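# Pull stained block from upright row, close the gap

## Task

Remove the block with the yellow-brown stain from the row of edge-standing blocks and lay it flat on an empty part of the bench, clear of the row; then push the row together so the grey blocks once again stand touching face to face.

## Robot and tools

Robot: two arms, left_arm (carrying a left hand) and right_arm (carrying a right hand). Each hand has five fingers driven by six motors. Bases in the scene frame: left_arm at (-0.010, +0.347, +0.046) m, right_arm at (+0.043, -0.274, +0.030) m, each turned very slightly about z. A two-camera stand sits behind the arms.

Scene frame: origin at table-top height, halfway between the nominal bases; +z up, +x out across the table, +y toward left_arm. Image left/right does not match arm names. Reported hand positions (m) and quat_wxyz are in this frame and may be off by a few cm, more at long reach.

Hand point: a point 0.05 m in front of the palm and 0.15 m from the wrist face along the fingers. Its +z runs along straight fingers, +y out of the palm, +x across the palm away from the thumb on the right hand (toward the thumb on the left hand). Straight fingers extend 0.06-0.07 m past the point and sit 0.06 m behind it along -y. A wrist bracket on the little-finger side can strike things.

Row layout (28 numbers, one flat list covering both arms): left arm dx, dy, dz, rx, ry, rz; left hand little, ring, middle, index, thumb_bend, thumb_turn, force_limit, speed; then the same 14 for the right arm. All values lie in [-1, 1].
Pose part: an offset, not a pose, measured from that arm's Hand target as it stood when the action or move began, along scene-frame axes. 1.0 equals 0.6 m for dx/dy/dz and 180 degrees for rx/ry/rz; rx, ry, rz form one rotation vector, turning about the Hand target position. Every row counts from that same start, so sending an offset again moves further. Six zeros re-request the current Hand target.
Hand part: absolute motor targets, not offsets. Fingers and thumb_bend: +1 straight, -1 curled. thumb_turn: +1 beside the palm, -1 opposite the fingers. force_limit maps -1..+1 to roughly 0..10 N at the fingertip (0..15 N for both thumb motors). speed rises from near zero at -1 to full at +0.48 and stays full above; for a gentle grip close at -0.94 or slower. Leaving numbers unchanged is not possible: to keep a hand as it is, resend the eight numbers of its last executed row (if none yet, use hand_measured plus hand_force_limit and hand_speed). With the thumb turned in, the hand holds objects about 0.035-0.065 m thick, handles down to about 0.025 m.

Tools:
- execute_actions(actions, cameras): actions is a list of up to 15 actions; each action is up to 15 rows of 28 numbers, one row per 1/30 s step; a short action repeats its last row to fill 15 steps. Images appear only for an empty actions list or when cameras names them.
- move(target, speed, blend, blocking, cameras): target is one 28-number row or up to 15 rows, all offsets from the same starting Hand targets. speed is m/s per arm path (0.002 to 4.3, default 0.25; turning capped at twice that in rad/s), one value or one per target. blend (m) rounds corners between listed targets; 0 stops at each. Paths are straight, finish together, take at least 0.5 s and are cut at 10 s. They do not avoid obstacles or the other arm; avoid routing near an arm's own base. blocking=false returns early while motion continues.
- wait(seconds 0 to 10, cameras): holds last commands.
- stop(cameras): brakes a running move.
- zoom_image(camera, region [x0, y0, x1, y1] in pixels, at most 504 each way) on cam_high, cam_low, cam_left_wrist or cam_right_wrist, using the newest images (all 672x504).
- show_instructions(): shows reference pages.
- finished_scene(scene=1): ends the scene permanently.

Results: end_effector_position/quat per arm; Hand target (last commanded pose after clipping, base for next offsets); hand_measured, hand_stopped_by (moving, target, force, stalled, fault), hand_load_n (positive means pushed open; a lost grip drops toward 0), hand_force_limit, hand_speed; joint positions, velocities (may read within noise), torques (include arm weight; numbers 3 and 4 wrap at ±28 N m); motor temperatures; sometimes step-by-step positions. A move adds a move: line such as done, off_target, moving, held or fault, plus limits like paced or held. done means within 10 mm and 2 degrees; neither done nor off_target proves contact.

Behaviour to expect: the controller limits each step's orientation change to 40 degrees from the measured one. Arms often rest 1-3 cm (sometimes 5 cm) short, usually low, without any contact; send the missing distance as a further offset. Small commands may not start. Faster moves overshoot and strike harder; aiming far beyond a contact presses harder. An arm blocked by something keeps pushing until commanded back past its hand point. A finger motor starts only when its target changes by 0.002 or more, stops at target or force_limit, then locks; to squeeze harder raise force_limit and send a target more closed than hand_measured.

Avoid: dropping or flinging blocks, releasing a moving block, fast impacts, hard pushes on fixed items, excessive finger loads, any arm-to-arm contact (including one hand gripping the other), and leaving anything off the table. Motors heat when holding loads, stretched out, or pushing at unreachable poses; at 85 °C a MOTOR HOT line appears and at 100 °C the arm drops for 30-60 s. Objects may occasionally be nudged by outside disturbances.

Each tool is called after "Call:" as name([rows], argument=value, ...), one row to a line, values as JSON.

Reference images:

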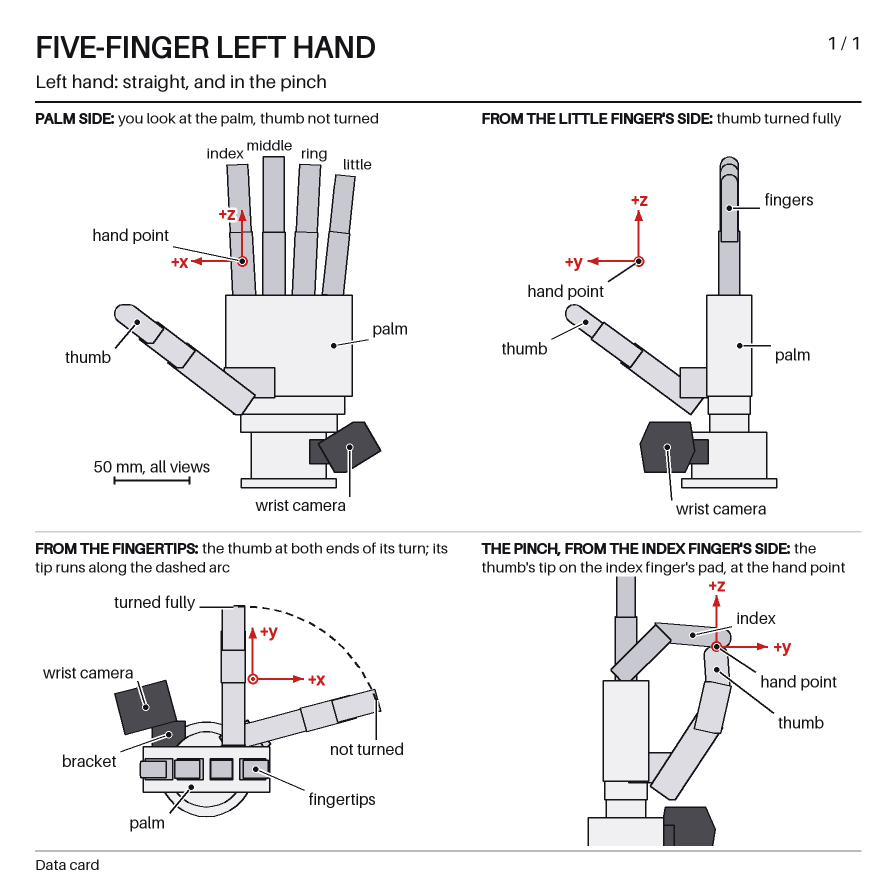

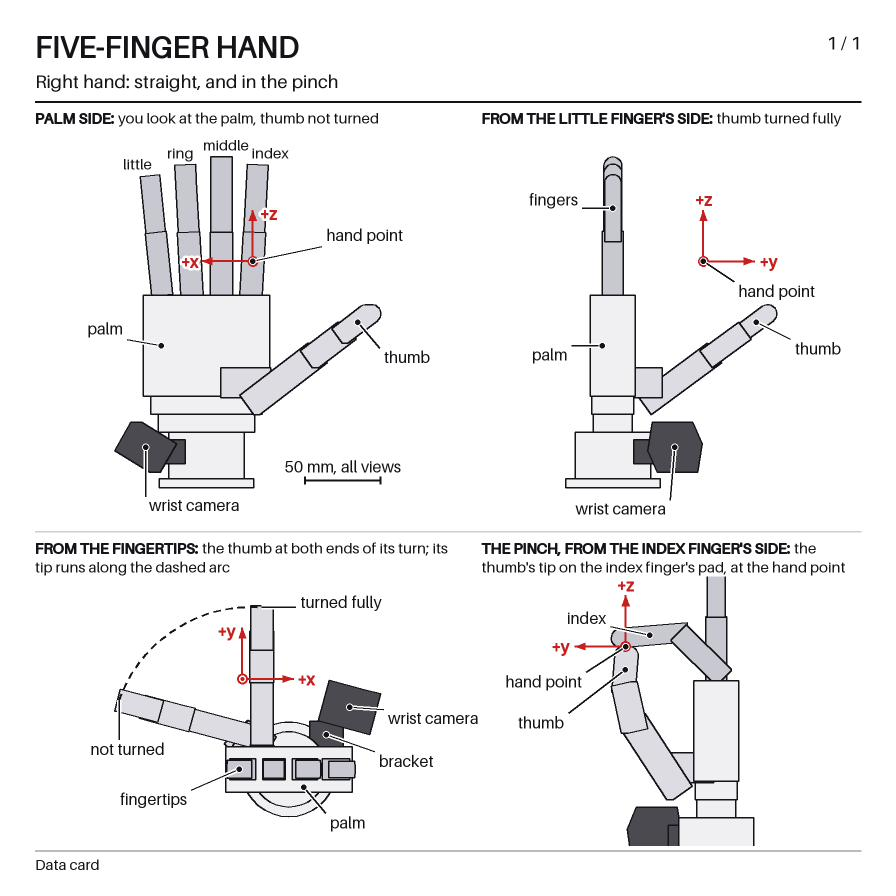

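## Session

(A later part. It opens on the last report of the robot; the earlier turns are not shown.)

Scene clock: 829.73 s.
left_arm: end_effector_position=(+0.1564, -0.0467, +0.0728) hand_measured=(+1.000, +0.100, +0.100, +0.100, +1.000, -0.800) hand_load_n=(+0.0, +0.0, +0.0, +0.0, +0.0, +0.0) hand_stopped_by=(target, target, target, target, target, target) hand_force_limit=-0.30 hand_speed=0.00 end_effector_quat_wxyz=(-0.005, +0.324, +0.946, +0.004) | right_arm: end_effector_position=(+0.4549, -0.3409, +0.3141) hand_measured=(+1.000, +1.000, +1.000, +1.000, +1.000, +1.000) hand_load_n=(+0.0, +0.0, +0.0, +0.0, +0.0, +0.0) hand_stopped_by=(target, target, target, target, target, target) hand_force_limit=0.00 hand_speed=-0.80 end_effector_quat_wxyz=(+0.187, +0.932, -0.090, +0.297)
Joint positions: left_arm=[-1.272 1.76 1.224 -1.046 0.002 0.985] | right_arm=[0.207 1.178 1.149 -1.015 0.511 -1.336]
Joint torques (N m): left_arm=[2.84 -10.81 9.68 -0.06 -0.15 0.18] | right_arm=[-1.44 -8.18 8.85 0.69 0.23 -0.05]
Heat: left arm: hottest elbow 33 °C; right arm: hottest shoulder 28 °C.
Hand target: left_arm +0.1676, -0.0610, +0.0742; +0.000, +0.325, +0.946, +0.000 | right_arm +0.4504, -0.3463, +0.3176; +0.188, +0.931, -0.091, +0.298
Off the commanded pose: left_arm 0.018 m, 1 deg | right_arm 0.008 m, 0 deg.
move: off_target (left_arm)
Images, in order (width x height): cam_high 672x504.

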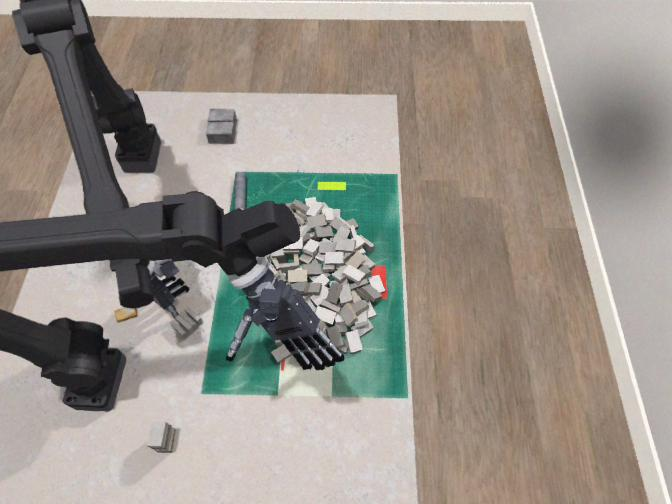

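Call:
move([
  [-0.046, 0.048, 0.01, 0, 0, 0, 1, 0.1, 0.1, 0.1, 1, -0.8, -0.3, 0, 0, 0, 0, 0, 0, 0, 1, 1, 1, 1, 1, 1, 0, -0.8],
  [-0.046, 0.048, 0.126, 0, 0, 0, 1, 1, 1, 1, 1, -0.8, -0.3, 0.2, 0, 0, 0, 0, 0, 0, 1, 1, 1, 1, 1, 1, 0, -0.8],
  [0.1275, 0.0325, 0.093, -0.035, 0.0274, 0, 1, 1, 1, 1, 1, -0.8, -0.3, 0.2, 0, 0, 0, 0, 0, 0, 1, 1, 1, 1, 1, 1, 0, -0.8],
], speed=[0.08, 0.15, 0.15], cameras=["cam_high", "cam_left_wrist"])

Call:
zoom_image(camera="cam_high", region=[150, 270, 230, 350])

Scene clock: 836.27 s.
left_arm: end_effector_position=(+0.2327, -0.0247, +0.1264) hand_measured=(+1.000, +1.000, +1.000, +1.000, +1.000, -0.800) hand_load_n=(+0.0, +0.0, +0.0, +0.0, +0.0, +0.0) hand_stopped_by=(target, target, target, target, target, target) hand_force_limit=-0.30 hand_speed=0.20 end_effector_quat_wxyz=(-0.033, +0.318, +0.946, -0.056) | right_arm: end_effector_position=(+0.4549, -0.3409, +0.3141) hand_measured=(+1.000, +1.000, +1.000, +1.000, +1.000, +1.000) hand_load_n=(+0.0, +0.0, +0.0, +0.0, +0.0, +0.0) hand_stopped_by=(target, target, target, target, target, target) hand_force_limit=0.00 hand_speed=-0.80 end_effector_quat_wxyz=(+0.187, +0.932, -0.090, +0.297)
Joint positions: left_arm=[-1.06 1.691 1.303 -1.159 0.129 1.185] | right_arm=[0.207 1.178 1.149 -1.015 0.511 -1.336]
Joint torques (N m): left_arm=[2.26 -11.11 10.22 0.29 0.1 0.22] | right_arm=[-2.43 -7.77 8.85 0.65 0.23 -0.09]
Heat: left arm: hottest elbow 33 °C; right arm: hottest shoulder 28 °C.
Hand target: left_arm +0.2441, -0.0416, +0.1301; -0.023, +0.325, +0.943, -0.066 | right_arm +0.4504, -0.3463, +0.3176; +0.188, +0.931, -0.091, +0.298
Off the commanded pose: left_arm 0.021 m, 2 deg | right_arm 0.008 m, 0 deg.
move: off_target (left_arm); target 2's new numbers were sent with left_arm's hand 0.022 m and 2 deg from that target
Images, in order (width x height): cam_high 672x504, cam_left_wrist 672x504.

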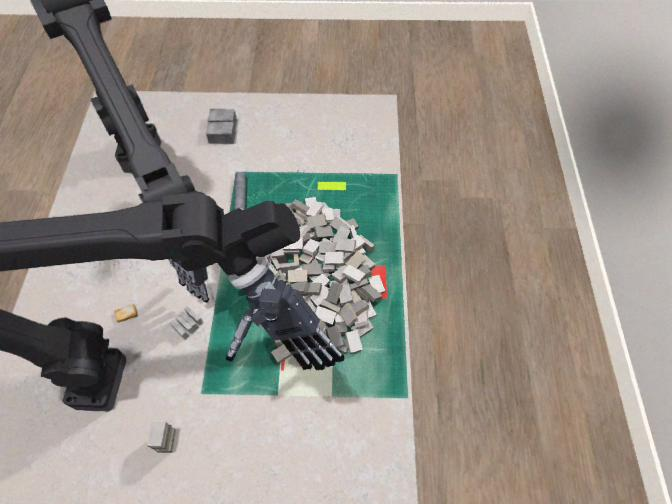

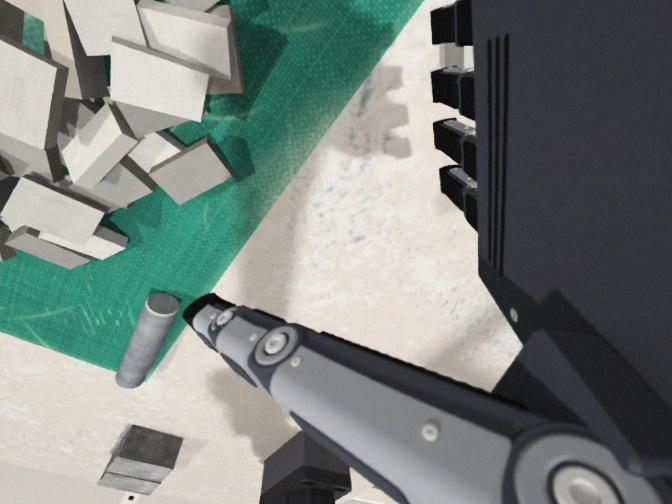

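Scaled by 6.300 from the camera's 672x504 image, which has a finer 960x720 frame.

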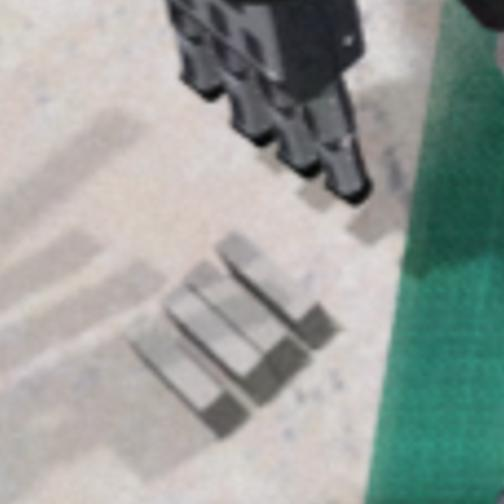

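Call:
move(target=[0.005, -0.008, -0.087, 0, 0, 0, 1, 1, 1, 1, 1, -0.8, -0.3, 0.2, 0, 0, 0, 0, 0, 0, 1, 1, 1, 1, 1, 1, 0, -0.8], speed=0.1, cameras=["cam_high", "cam_left_wrist"])

Call:
zoom_image(camera="cam_high", region=[150, 270, 230, 350])

Scene clock: 838.13 s.
left_arm: end_effector_position=(+0.2467, -0.0482, +0.0911) hand_measured=(+1.000, +1.000, +1.000, +1.000, +1.000, -0.800) hand_load_n=(+0.0, +0.0, +0.0, +0.0, +0.0, +0.0) hand_stopped_by=(target, target, target, target, target, target) hand_force_limit=-0.30 hand_speed=0.20 end_effector_quat_wxyz=(-0.016, +0.319, +0.945, -0.072) | right_arm: end_effector_position=(+0.4549, -0.3409, +0.3141) hand_measured=(+1.000, +1.000, +1.000, +1.000, +1.000, +1.000) hand_load_n=(+0.0, +0.0, +0.0, +0.0, +0.0, +0.0) hand_stopped_by=(target, target, target, target, target, target) hand_force_limit=0.00 hand_speed=-0.80 end_effector_quat_wxyz=(+0.187, +0.932, -0.090, +0.297)
Joint positions: left_arm=[-1.06 1.762 1.303 -1.042 0.129 1.186] | right_arm=[0.207 1.178 1.149 -1.015 0.511 -1.336]
Joint torques (N m): left_arm=[2.67 -11.81 6.39 0.51 0.08 0.17] | right_arm=[-2.2 -7.88 8.99 0.58 0.23 -0.1]
Heat: left arm: hottest elbow 33 °C; right arm: hottest shoulder 28 °C.
Hand target: left_arm +0.2471, -0.0464, +0.0779; -0.023, +0.325, +0.943, -0.066 | right_arm +0.4504, -0.3463, +0.3176; +0.188, +0.931, -0.091, +0.298
Off the commanded pose: left_arm 0.013 m, 1 deg | right_arm 0.008 m, 0 deg.
move: off_target (left_arm)
Images, in order (width x height): cam_high 672x504, cam_left_wrist 672x504.

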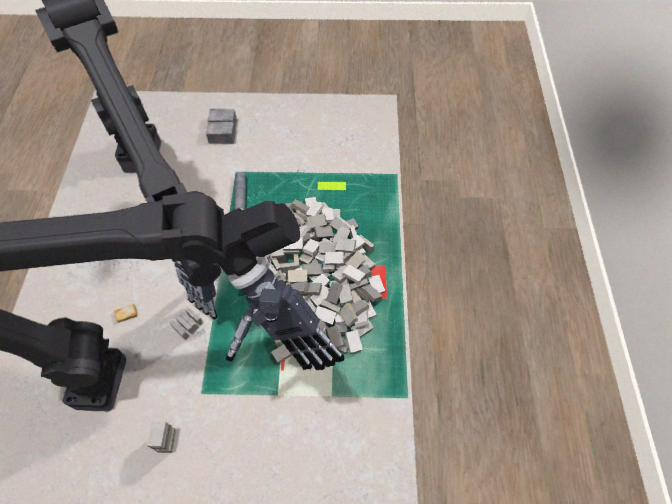

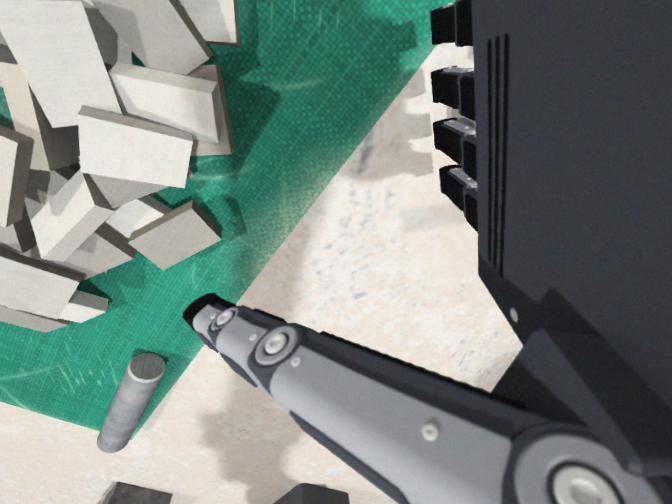

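Scaled by 6.300 from the camera's 672x504 image, which has a finer 960x720 frame.

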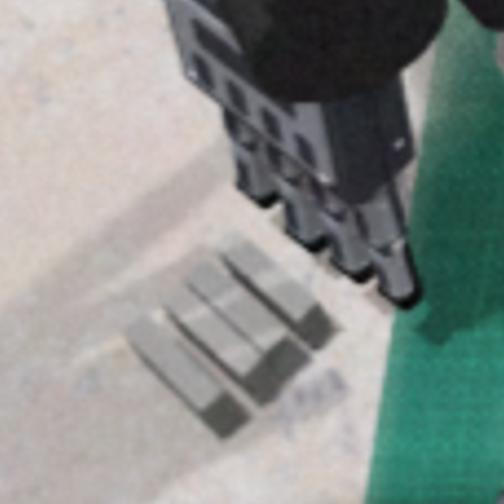

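Call:
move(target=[-0.015, 0.009, -0.022, 0, 0, 0, 1, 1, 1, 1, 1, -0.8, -0.3, 0.2, 0, 0, 0, 0, 0, 0, 1, 1, 1, 1, 1, 1, 0, -0.8], speed=0.06, cameras=["cam_high", "cam_left_wrist"])

Call:
zoom_image(camera="cam_high", region=[150, 270, 230, 350])

Scene clock: 839.77 s.
left_arm: end_effector_position=(+0.2417, -0.0399, +0.0751) hand_measured=(+1.000, +1.000, +1.000, +1.000, +1.000, -0.800) hand_load_n=(+0.0, +0.0, +0.0, +0.0, +0.0, +0.0) hand_stopped_by=(target, target, target, target, target, target) hand_force_limit=-0.30 hand_speed=0.20 end_effector_quat_wxyz=(-0.017, +0.319, +0.945, -0.070) | right_arm: end_effector_position=(+0.4549, -0.3409, +0.3141) hand_measured=(+1.000, +1.000, +1.000, +1.000, +1.000, +1.000) hand_load_n=(+0.0, +0.0, +0.0, +0.0, +0.0, +0.0) hand_stopped_by=(target, target, target, target, target, target) hand_force_limit=0.00 hand_speed=-0.80 end_effector_quat_wxyz=(+0.187, +0.932, -0.090, +0.297)
Joint positions: left_arm=[-1.06 1.762 1.256 -0.999 0.129 1.186] | right_arm=[0.207 1.178 1.149 -1.015 0.511 -1.336]
Joint torques (N m): left_arm=[1.67 -11.87 6.27 0.46 0.1 0.16] | right_arm=[-1.44 -8 8.87 0.7 0.23 -0.07]
Heat: left arm: hottest elbow 33 °C; right arm: hottest shoulder 28 °C.
Hand target: left_arm +0.2381, -0.0410, +0.0647; -0.023, +0.325, +0.943, -0.066 | right_arm +0.4504, -0.3463, +0.3176; +0.188, +0.931, -0.091, +0.298
Off the commanded pose: left_arm 0.011 m, 1 deg | right_arm 0.008 m, 0 deg.
move: off_target (left_arm)
Images, in order (width x height): cam_high 672x504, cam_left_wrist 672x504.

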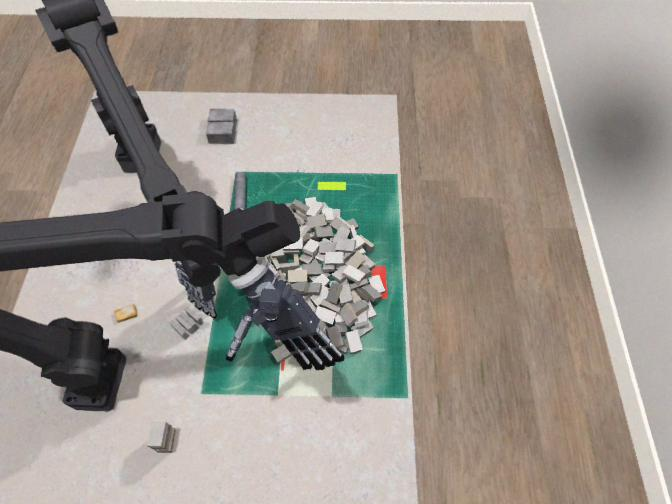

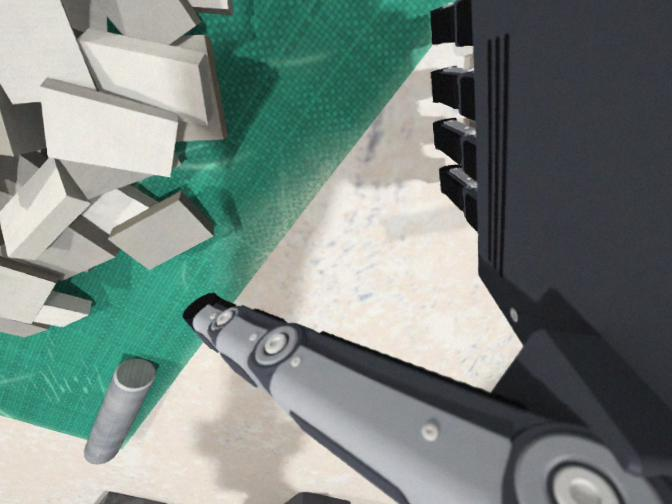

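Scaled by 6.300 from the camera's 672x504 image, which has a finer 960x720 frame.

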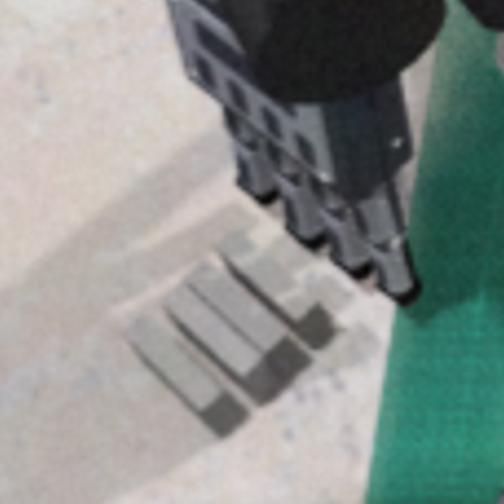

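Call:
move(target=[-0.0123, -0.0158, 0.015, 0, 0, 0, 1, 1, 1, 1, 1, -0.8, -0.3, 0.2, 0, 0, 0, 0, 0, 0, 1, 1, 1, 1, 1, 1, 0, -0.8], speed=0.04, cameras=["cam_high"])

Call:
zoom_image(camera="cam_high", region=[150, 280, 220, 350])

Scene clock: 841.43 s.
left_arm: end_effector_position=(+0.2320, -0.0445, +0.0753) hand_measured=(+1.000, +1.000, +1.000, +1.000, +1.000, -0.800) hand_load_n=(+0.0, +0.0, +0.0, +0.0, +0.0, +0.0) hand_stopped_by=(target, target, target, target, target, target) hand_force_limit=-0.30 hand_speed=0.20 end_effector_quat_wxyz=(-0.020, +0.328, +0.942, -0.068) | right_arm: end_effector_position=(+0.4549, -0.3409, +0.3141) hand_measured=(+1.000, +1.000, +1.000, +1.000, +1.000, +1.000) hand_load_n=(+0.0, +0.0, +0.0, +0.0, +0.0, +0.0) hand_stopped_by=(target, target, target, target, target, target) hand_force_limit=0.00 hand_speed=-0.80 end_effector_quat_wxyz=(+0.187, +0.932, -0.090, +0.297)
Joint positions: left_arm=[-1.083 1.762 1.256 -1.003 0.129 1.181] | right_arm=[0.207 1.178 1.149 -1.015 0.511 -1.336]
Joint torques (N m): left_arm=[1.49 -11.93 8.08 -0.1 0.01 -0.03] | right_arm=[-2.37 -7.65 8.81 0.76 0.26 -0.07]
Heat: left arm: hottest elbow 33 °C; right arm: hottest shoulder 28 °C.
Hand target: left_arm +0.2308, -0.0503, +0.0737; -0.023, +0.325, +0.943, -0.066 | right_arm +0.4504, -0.3463, +0.3176; +0.188, +0.931, -0.091, +0.298
Off the commanded pose: left_arm 0.006 m, 1 deg | right_arm 0.008 m, 0 deg.
move: done
Images, in order (width x height): cam_high 672x504.

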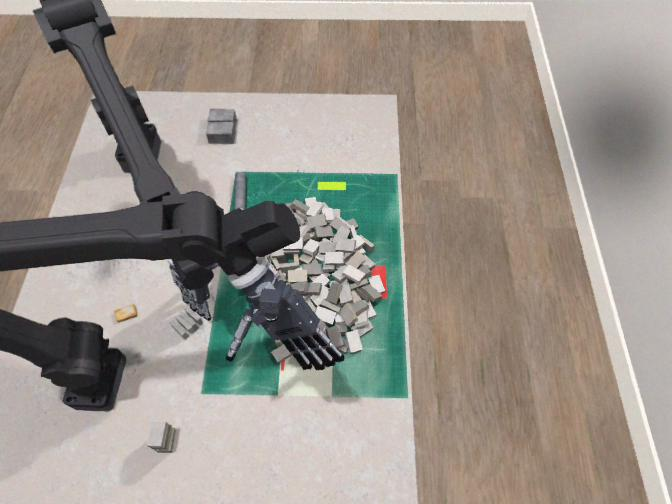

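Scaled by 7.200 from the camera's 672x504 image, which has a finer 960x720 frame.

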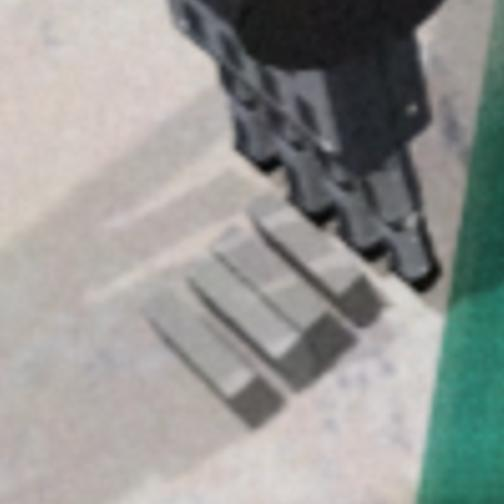

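Call:
move(target=[-0.004, -0.01, 0, 0, 0, 0, 1, 1, 1, 1, 1, -0.8, -0.3, 0.2, 0, 0, 0, 0, 0, 0, 1, 1, 1, 1, 1, 1, 0, -0.8], speed=0.04, cameras=["cam_high"])

Call:
zoom_image(camera="cam_high", region=[150, 280, 220, 350])

Scene clock: 842.63 s.
left_arm: end_effector_position=(+0.2280, -0.0459, +0.0754) hand_measured=(+1.000, +1.000, +1.000, +1.000, +1.000, -0.800) hand_load_n=(+0.0, +0.0, +0.0, +0.0, -0.5, +0.0) hand_stopped_by=(target, target, target, target, target, target) hand_force_limit=-0.30 hand_speed=0.20 end_effector_quat_wxyz=(-0.021, +0.327, +0.942, -0.068) | right_arm: end_effector_position=(+0.4549, -0.3409, +0.3141) hand_measured=(+1.000, +1.000, +1.000, +1.000, +1.000, +1.000) hand_load_n=(+0.0, +0.0, +0.0, +0.0, +0.0, +0.0) hand_stopped_by=(target, target, target, target, target, target) hand_force_limit=0.00 hand_speed=-0.80 end_effector_quat_wxyz=(+0.187, +0.932, -0.090, +0.297)
Joint positions: left_arm=[-1.091 1.762 1.256 -1.005 0.129 1.172] | right_arm=[0.207 1.178 1.149 -1.015 0.511 -1.336]
Joint torques (N m): left_arm=[1.55 -10.99 9.07 0.02 0.04 -0.04] | right_arm=[-1.73 -8 8.85 0.68 0.24 -0.09]
Heat: left arm: hottest elbow 33 °C; right arm: hottest shoulder 28 °C.
Hand target: left_arm +0.2284, -0.0564, +0.0737; -0.023, +0.325, +0.943, -0.066 | right_arm +0.4504, -0.3463, +0.3176; +0.188, +0.931, -0.091, +0.298
Off the commanded pose: left_arm 0.011 m, 0 deg | right_arm 0.008 m, 0 deg.
move: off_target (left_arm)
Images, in order (width x height): cam_high 672x504.

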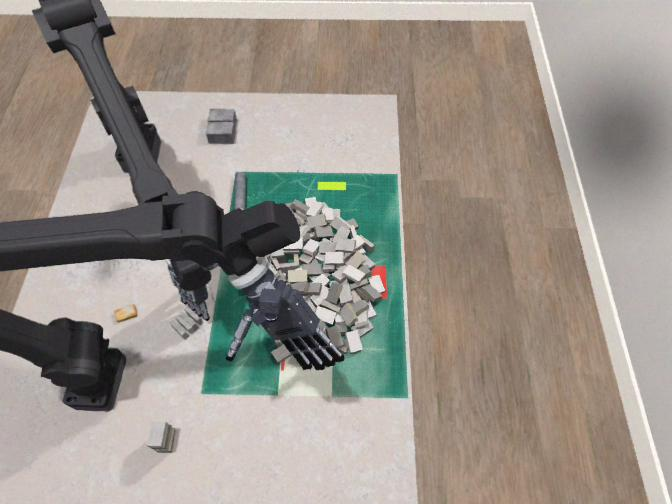

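Scaled by 7.200 from the camera's 672x504 image, which has a finer 960x720 frame.

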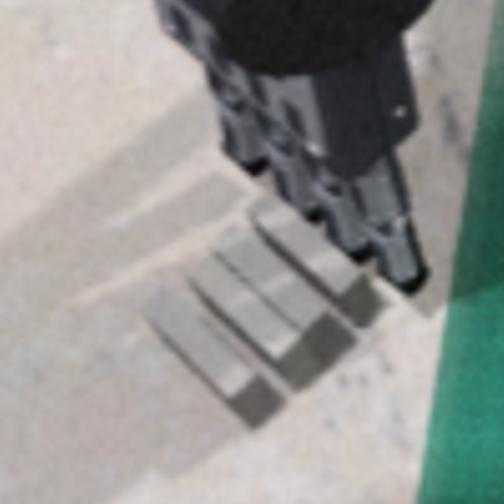

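Call:
move(target=[0.004, -0.008, 0, 0, 0, 0, 1, 1, 1, 1, 1, -0.8, -0.3, 0.2, 0, 0, 0, 0, 0, 0, 1, 1, 1, 1, 1, 1, 0, -0.8], speed=0.04, cameras=["cam_high"])

Call:
zoom_image(camera="cam_high", region=[150, 280, 220, 350])

Scene clock: 843.93 s.
left_arm: end_effector_position=(+0.2277, -0.0458, +0.0718) hand_measured=(+1.000, +1.000, +1.000, +1.000, +1.000, -0.800) hand_load_n=(+0.0, +0.0, +0.0, +0.0, -0.5, +0.0) hand_stopped_by=(target, target, target, target, target, target) hand_force_limit=-0.30 hand_speed=0.20 end_effector_quat_wxyz=(-0.026, +0.327, +0.943, -0.064) | right_arm: end_effector_position=(+0.4549, -0.3409, +0.3141) hand_measured=(+1.000, +1.000, +1.000, +1.000, +1.000, +1.000) hand_load_n=(+0.0, +0.0, +0.0, +0.0, +0.0, +0.0) hand_stopped_by=(target, target, target, target, target, target) hand_force_limit=0.00 hand_speed=-0.80 end_effector_quat_wxyz=(+0.187, +0.932, -0.090, +0.297)
Joint positions: left_arm=[-1.091 1.775 1.261 -1.011 0.129 1.171] | right_arm=[0.207 1.178 1.149 -1.015 0.511 -1.336]
Joint torques (N m): left_arm=[1.44 -11.28 9.89 -0.08 0.06 -0.02] | right_arm=[-2.2 -7.94 8.91 0.68 0.23 -0.1]
Heat: left arm: hottest elbow 33 °C; right arm: hottest shoulder 28 °C.
Hand target: left_arm +0.2308, -0.0612, +0.0737; -0.023, +0.324, +0.943, -0.066 | right_arm +0.4504, -0.3463, +0.3176; +0.188, +0.931, -0.091, +0.298
Off the commanded pose: left_arm 0.016 m, 0 deg | right_arm 0.008 m, 0 deg.
move: off_target (left_arm)
Images, in order (width x height): cam_high 672x504.

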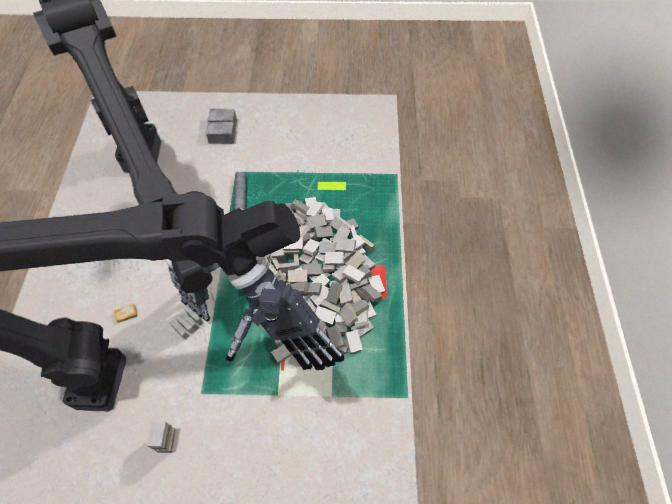

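Scaled by 7.200 from the camera's 672x504 image, which has a finer 960x720 frame.

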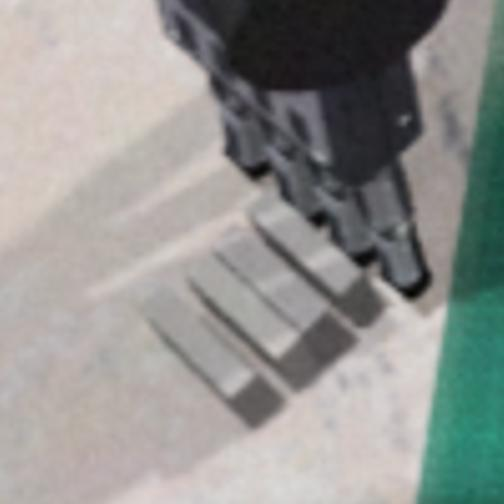

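Call:
move(target=[-0.003, -0.006, 0.012, 0, 0, 0, 1, 1, 1, 1, 1, -0.8, -0.3, 0.2, 0, 0, 0, 0, 0, 0, 1, 1, 1, 1, 1, 1, 0, -0.8], speed=0.04, cameras=["cam_high"])

Call:
zoom_image(camera="cam_high", region=[150, 280, 220, 350])

Scene clock: 845.13 s.
left_arm: end_effector_position=(+0.2260, -0.0480, +0.0767) hand_measured=(+1.000, +1.000, +1.000, +1.000, +1.000, -0.800) hand_load_n=(+0.0, +0.0, -0.5, +0.0, +0.0, +0.0) hand_stopped_by=(target, target, target, target, target, target) hand_force_limit=-0.30 hand_speed=0.20 end_effector_quat_wxyz=(-0.028, +0.326, +0.943, -0.062) | right_arm: end_effector_position=(+0.4549, -0.3409, +0.3141) hand_measured=(+1.000, +1.000, +1.000, +1.000, +1.000, +1.000) hand_load_n=(+0.0, +0.0, +0.5, +0.0, +0.0, +0.0) hand_stopped_by=(target, target, target, target, target, target) hand_force_limit=0.00 hand_speed=-0.80 end_effector_quat_wxyz=(+0.187, +0.932, -0.090, +0.297)
Joint positions: left_arm=[-1.096 1.775 1.275 -1.03 0.129 1.166] | right_arm=[0.207 1.178 1.149 -1.015 0.511 -1.336]
Joint torques (N m): left_arm=[1.32 -11.52 9.8 -0.13 0.02 -0.01] | right_arm=[-1.9 -7.94 9.05 0.62 0.23 -0.11]
Heat: left arm: hottest elbow 33 °C; right arm: hottest shoulder 28 °C.
Hand target: left_arm +0.2290, -0.0649, +0.0809; -0.023, +0.325, +0.943, -0.066 | right_arm +0.4504, -0.3463, +0.3176; +0.188, +0.931, -0.091, +0.298
Off the commanded pose: left_arm 0.018 m, 1 deg | right_arm 0.008 m, 0 deg.
move: off_target (left_arm)
Images, in order (width x height): cam_high 672x504.

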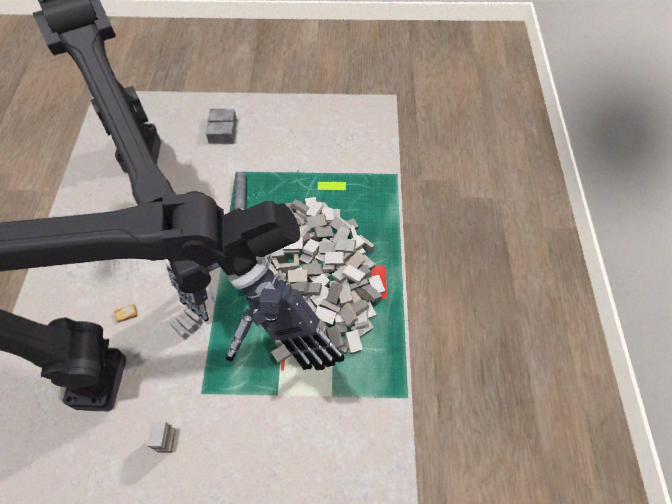

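Scaled by 7.200 from the camera's 672x504 image, which has a finer 960x720 frame.

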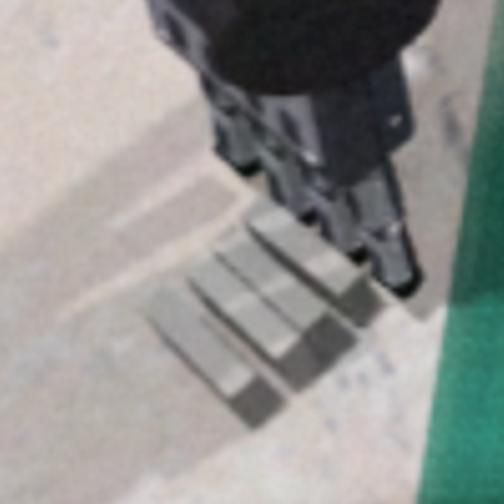

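Call:
move(target=[-0.006, -0.005, -0.002, 0, 0, 0, 1, 1, 1, 1, 1, -0.8, -0.3, 0.2, 0, 0, 0, 0, 0, 0, 1, 1, 1, 1, 1, 1, 0, -0.8], speed=0.04, cameras=["cam_high"])

Call:
zoom_image(camera="cam_high", region=[150, 280, 220, 350])

Scene clock: 846.33 s.
left_arm: end_effector_position=(+0.2227, -0.0500, +0.0771) hand_measured=(+1.000, +1.000, +1.000, +1.000, +1.000, -0.800) hand_load_n=(+0.0, +0.0, -0.5, +0.0, +0.0, +0.0) hand_stopped_by=(target, target, target, target, target, target) hand_force_limit=-0.30 hand_speed=0.20 end_effector_quat_wxyz=(-0.028, +0.326, +0.943, -0.061) | right_arm: end_effector_position=(+0.4549, -0.3409, +0.3141) hand_measured=(+1.000, +1.000, +1.000, +1.000, +1.000, +1.000) hand_load_n=(+0.0, +0.0, +0.0, +0.0, +0.0, +0.0) hand_stopped_by=(target, target, target, target, target, target) hand_force_limit=0.00 hand_speed=-0.80 end_effector_quat_wxyz=(+0.187, +0.932, -0.090, +0.297)
Joint positions: left_arm=[-1.104 1.775 1.277 -1.03 0.128 1.156] | right_arm=[0.207 1.178 1.149 -1.015 0.511 -1.336]
Joint torques (N m): left_arm=[0.67 -11.28 10.04 -0.08 0.07 -0.07] | right_arm=[-1.55 -8 8.81 0.69 0.23 -0.11]
Heat: left arm: hottest elbow 33 °C; right arm: hottest shoulder 28 °C.
Hand target: left_arm +0.2253, -0.0678, +0.0796; -0.023, +0.325, +0.943, -0.066 | right_arm +0.4504, -0.3463, +0.3176; +0.188, +0.931, -0.091, +0.298
Off the commanded pose: left_arm 0.018 m, 1 deg | right_arm 0.008 m, 0 deg.
move: off_target (left_arm)
Images, in order (width x height): cam_high 672x504.

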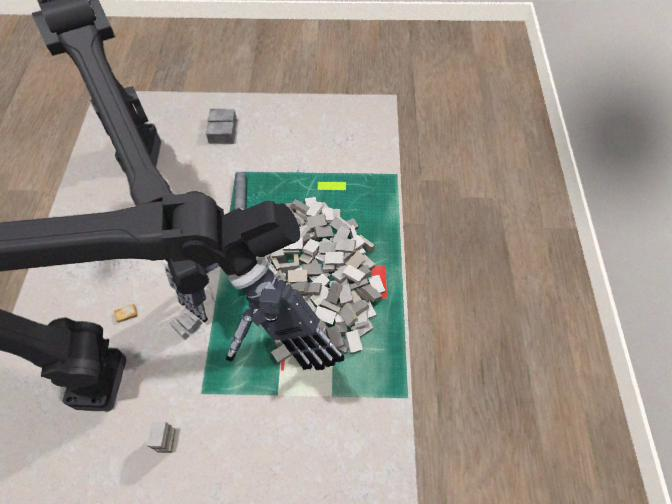

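Scaled by 7.200 from the camera's 672x504 image, which has a finer 960x720 frame.

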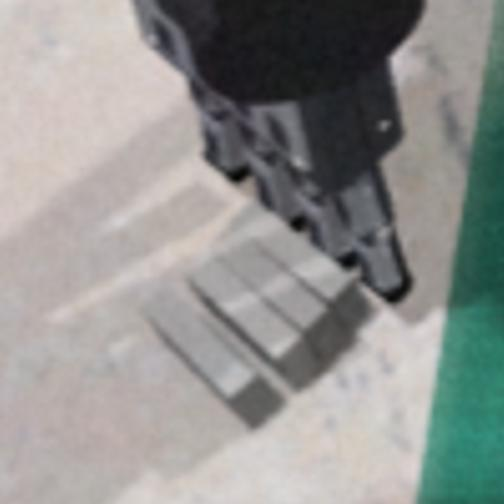

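Call:
move(target=[-0.006, -0.008, -0.001, 0, 0, 0, 1, 1, 1, 1, 1, -0.8, -0.3, 0.2, 0, 0, 0, 0, 0, 0, 1, 1, 1, 1, 1, 1, 0, -0.8], speed=0.04, cameras=["cam_high"])

Call:
zoom_image(camera="cam_high", region=[150, 280, 220, 350])

Scene clock: 847.57 s.
left_arm: end_effector_position=(+0.2209, -0.0525, +0.0774) hand_measured=(+1.000, +1.000, +1.000, +1.000, +1.000, -0.800) hand_load_n=(+0.0, -0.5, -1.0, +0.0, +0.0, +0.0) hand_stopped_by=(target, target, target, target, target, target) hand_force_limit=-0.30 hand_speed=0.20 end_effector_quat_wxyz=(-0.027, +0.324, +0.944, -0.060) | right_arm: end_effector_position=(+0.4549, -0.3409, +0.3141) hand_measured=(+1.000, +1.000, +1.000, +1.000, +1.000, +1.000) hand_load_n=(+0.0, +0.0, +0.5, +0.0, +0.0, +0.0) hand_stopped_by=(target, target, target, target, target, target) hand_force_limit=0.00 hand_speed=-0.80 end_effector_quat_wxyz=(+0.187, +0.932, -0.090, +0.297)
Joint positions: left_arm=[-1.11 1.778 1.281 -1.031 0.124 1.146] | right_arm=[0.207 1.178 1.149 -1.015 0.511 -1.336]
Joint torques (N m): left_arm=[0.79 -11.52 10.18 0.14 0.17 -0.04] | right_arm=[-1.55 -8.06 8.95 0.72 0.25 -0.09]
Heat: left arm: hottest elbow 34 °C; right arm: hottest shoulder 28 °C.
Hand target: left_arm +0.2219, -0.0727, +0.0792; -0.023, +0.324, +0.943, -0.066 | right_arm +0.4504, -0.3463, +0.3176; +0.188, +0.931, -0.091, +0.298
Off the commanded pose: left_arm 0.020 m, 1 deg | right_arm 0.008 m, 0 deg.
move: off_target (left_arm)
Images, in order (width x height): cam_high 672x504.

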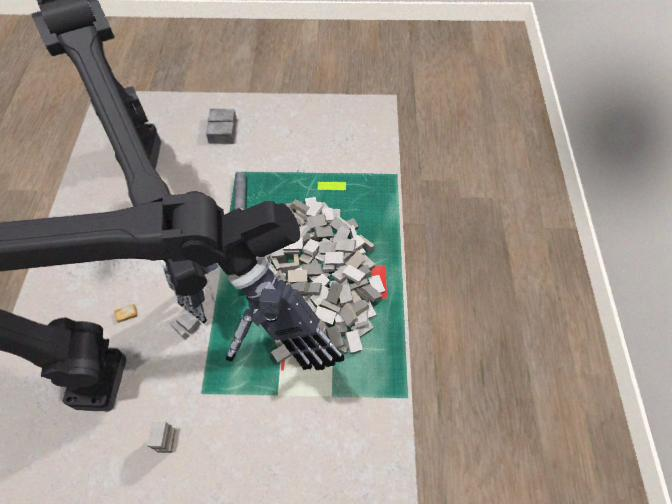

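Scaled by 7.200 from the camera's 672x504 image, which has a finer 960x720 frame.

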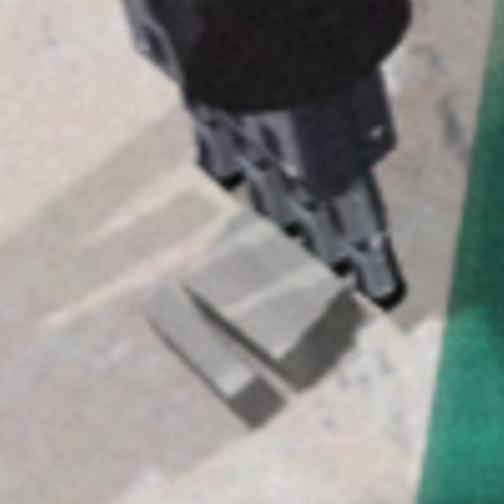

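Call:
move(target=[-0.008, -0.007, -0.001, 0, 0, 0, 1, 1, 1, 1, 1, -0.8, -0.3, 0.2, 0, 0, 0, 0, 0, 0, 1, 1, 1, 1, 1, 1, 0, -0.8], speed=0.04, cameras=["cam_high"])

Call:
zoom_image(camera="cam_high", region=[150, 290, 206, 350])

Scene clock: 848.67 s.
left_arm: end_effector_position=(+0.2174, -0.0562, +0.0774) hand_measured=(+1.000, +1.000, +1.000, +1.000, +1.000, -0.800) hand_load_n=(+0.0, -1.0, -1.0, +0.5, +0.0, +0.0) hand_stopped_by=(target, target, target, target, target, target) hand_force_limit=-0.30 hand_speed=0.20 end_effector_quat_wxyz=(-0.026, +0.323, +0.944, -0.060) | right_arm: end_effector_position=(+0.4549, -0.3409, +0.3141) hand_measured=(+1.000, +1.000, +1.000, +1.000, +1.000, +1.000) hand_load_n=(+0.0, +0.0, +0.0, +0.0, +0.0, +0.0) hand_stopped_by=(target, target, target, target, target, target) hand_force_limit=0.00 hand_speed=-0.80 end_effector_quat_wxyz=(+0.187, +0.932, -0.090, +0.297)
Joint positions: left_arm=[-1.12 1.781 1.287 -1.031 0.122 1.134] | right_arm=[0.207 1.178 1.149 -1.015 0.511 -1.336]
Joint torques (N m): left_arm=[0.44 -11.58 10.07 -0.03 0.25 -0.08] | right_arm=[-1.44 -7.88 8.8 0.81 0.26 -0.09]
Heat: left arm: hottest elbow 34 °C; right arm: hottest shoulder 28 °C.
Hand target: left_arm +0.2169, -0.0769, +0.0784; -0.023, +0.325, +0.943, -0.066 | right_arm +0.4504, -0.3463, +0.3176; +0.188, +0.931, -0.091, +0.298
Off the commanded pose: left_arm 0.021 m, 1 deg | right_arm 0.008 m, 0 deg.
move: off_target (left_arm)
Images, in order (width x height): cam_high 672x504.

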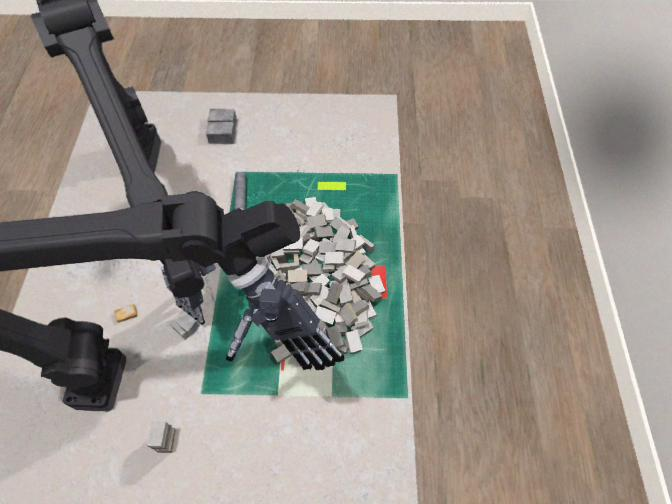

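Scaled by 8.400 from the camera's 672x504 image, which has a finer 960x720 frame.

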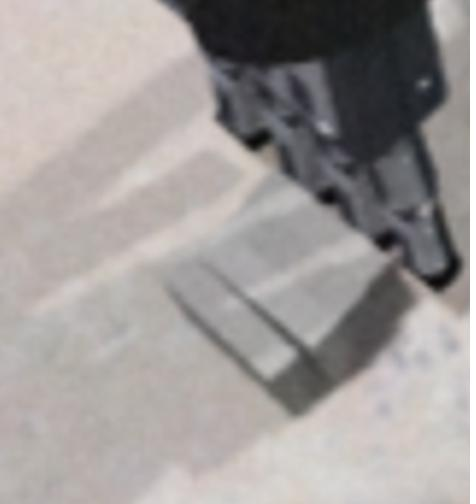

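Call:
move(target=[-0.006, -0.007, -0.001, 0, 0, 0, 1, 1, 1, 1, 1, -0.8, -0.3, 0.2, 0, 0, 0, 0, 0, 0, 1, 1, 1, 1, 1, 1, 0, -0.8], speed=0.04, cameras=["cam_high"])

Call:
zoom_image(camera="cam_high", region=[150, 290, 206, 350])

Scene clock: 849.90 s.
left_arm: end_effector_position=(+0.2148, -0.0597, +0.0775) hand_measured=(+1.000, +1.000, +1.000, +1.000, +1.000, -0.800) hand_load_n=(+0.0, -1.0, -1.0, +0.0, +0.0, +0.0) hand_stopped_by=(target, target, target, target, target, target) hand_force_limit=-0.30 hand_speed=0.20 end_effector_quat_wxyz=(-0.025, +0.322, +0.945, -0.059) | right_arm: end_effector_position=(+0.4549, -0.3409, +0.3141) hand_measured=(+1.000, +1.000, +1.000, +1.000, +1.000, +1.000) hand_load_n=(+0.0, +0.0, +0.0, +0.0, +0.0, +0.0) hand_stopped_by=(target, target, target, target, target, target) hand_force_limit=0.00 hand_speed=-0.80 end_effector_quat_wxyz=(+0.187, +0.932, -0.090, +0.297)
Joint positions: left_arm=[-1.129 1.785 1.293 -1.031 0.12 1.124] | right_arm=[0.207 1.178 1.149 -1.015 0.511 -1.336]
Joint torques (N m): left_arm=[0.56 -11.75 10.14 0.08 0.34 -0.03] | right_arm=[-1.67 -7.65 8.92 0.72 0.26 -0.12]
Heat: left arm: hottest elbow 34 °C; right arm: hottest shoulder 28 °C.
Hand target: left_arm +0.2133, -0.0811, +0.0779; -0.023, +0.325, +0.943, -0.066 | right_arm +0.4504, -0.3463, +0.3176; +0.188, +0.931, -0.091, +0.298
Off the commanded pose: left_arm 0.021 m, 1 deg | right_arm 0.008 m, 0 deg.
move: off_target (left_arm)
Images, in order (width x height): cam_high 672x504.

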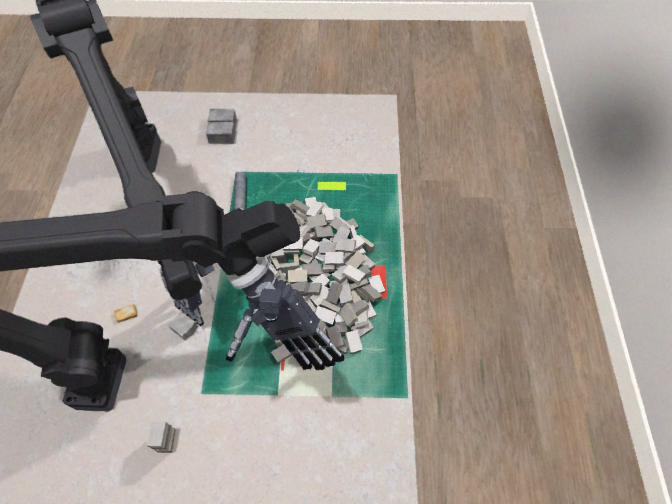

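Scaled by 8.400 from the camera's 672x504 image, which has a finer 960x720 frame.

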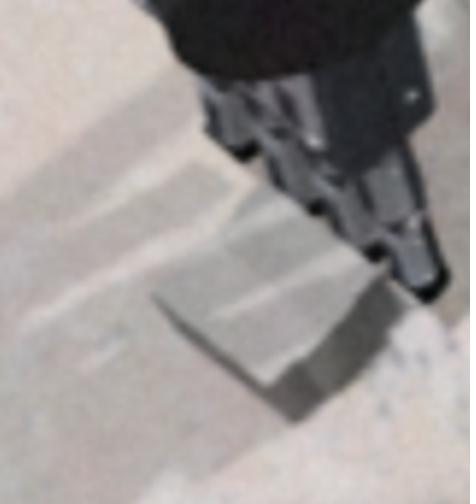

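Call:
move([
  [0.043, 0.026, 0.004, 0, 0, 0, 1, 1, 1, 1, 1, -0.8, -0.3, 0.2, 0, 0, 0, 0, 0, 0, 1, 1, 1, 1, 1, 1, 0, -0.8],
], speed=[0.05], cameras=["cam_high"])

Call:
zoom_image(camera="cam_high", region=[150, 290, 206, 350])

Scene clock: 852.10 s.
left_arm: end_effector_position=(+0.2288, -0.0515, +0.0774) hand_measured=(+1.000, +1.000, +1.000, +1.000, +1.000, -0.800) hand_load_n=(+0.0, +0.0, +0.0, +0.0, +0.0, +0.0) hand_stopped_by=(target, target, target, target, target, target) hand_force_limit=-0.30 hand_speed=0.20 end_effector_quat_wxyz=(-0.028, +0.319, +0.945, -0.061) | right_arm: end_effector_position=(+0.4549, -0.3409, +0.3141) hand_measured=(+1.000, +1.000, +1.000, +1.000, +1.000, +1.000) hand_load_n=(+0.0, +0.0, +0.0, +0.0, +0.0, +0.0) hand_stopped_by=(target, target, target, target, target, target) hand_force_limit=0.00 hand_speed=-0.80 end_effector_quat_wxyz=(+0.187, +0.932, -0.090, +0.297)
Joint positions: left_arm=[-1.094 1.785 1.293 -1.036 0.127 1.153] | right_arm=[0.207 1.178 1.149 -1.015 0.511 -1.336]
Joint torques (N m): left_arm=[2.32 -12.16 10.07 -0.2 0.12 0.21] | right_arm=[-1.44 -8.23 8.91 0.81 0.27 -0.08]
Heat: left arm: hottest elbow 34 °C; right arm: hottest shoulder 28 °C.
Hand target: left_arm +0.2392, -0.0654, +0.0803; -0.023, +0.324, +0.943, -0.066 | right_arm +0.4504, -0.3463, +0.3176; +0.188, +0.931, -0.091, +0.298
Off the commanded pose: left_arm 0.018 m, 1 deg | right_arm 0.008 m, 0 deg.
move: off_target (left_arm)
Images, in order (width x height): cam_high 672x504.

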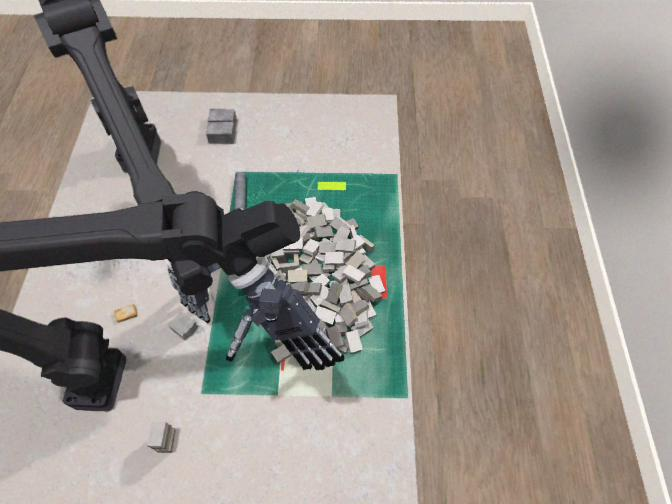

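Scaled by 8.400 from the camera's 672x504 image, which has a finer 960x720 frame.

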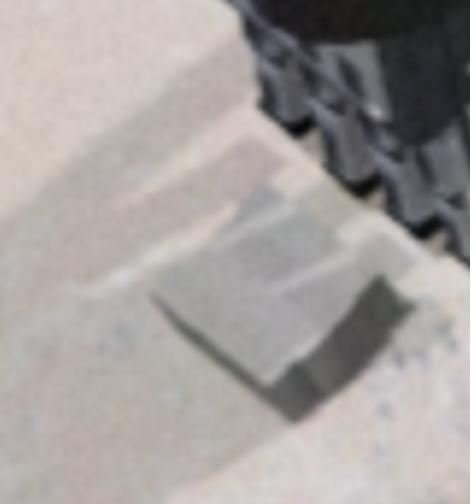

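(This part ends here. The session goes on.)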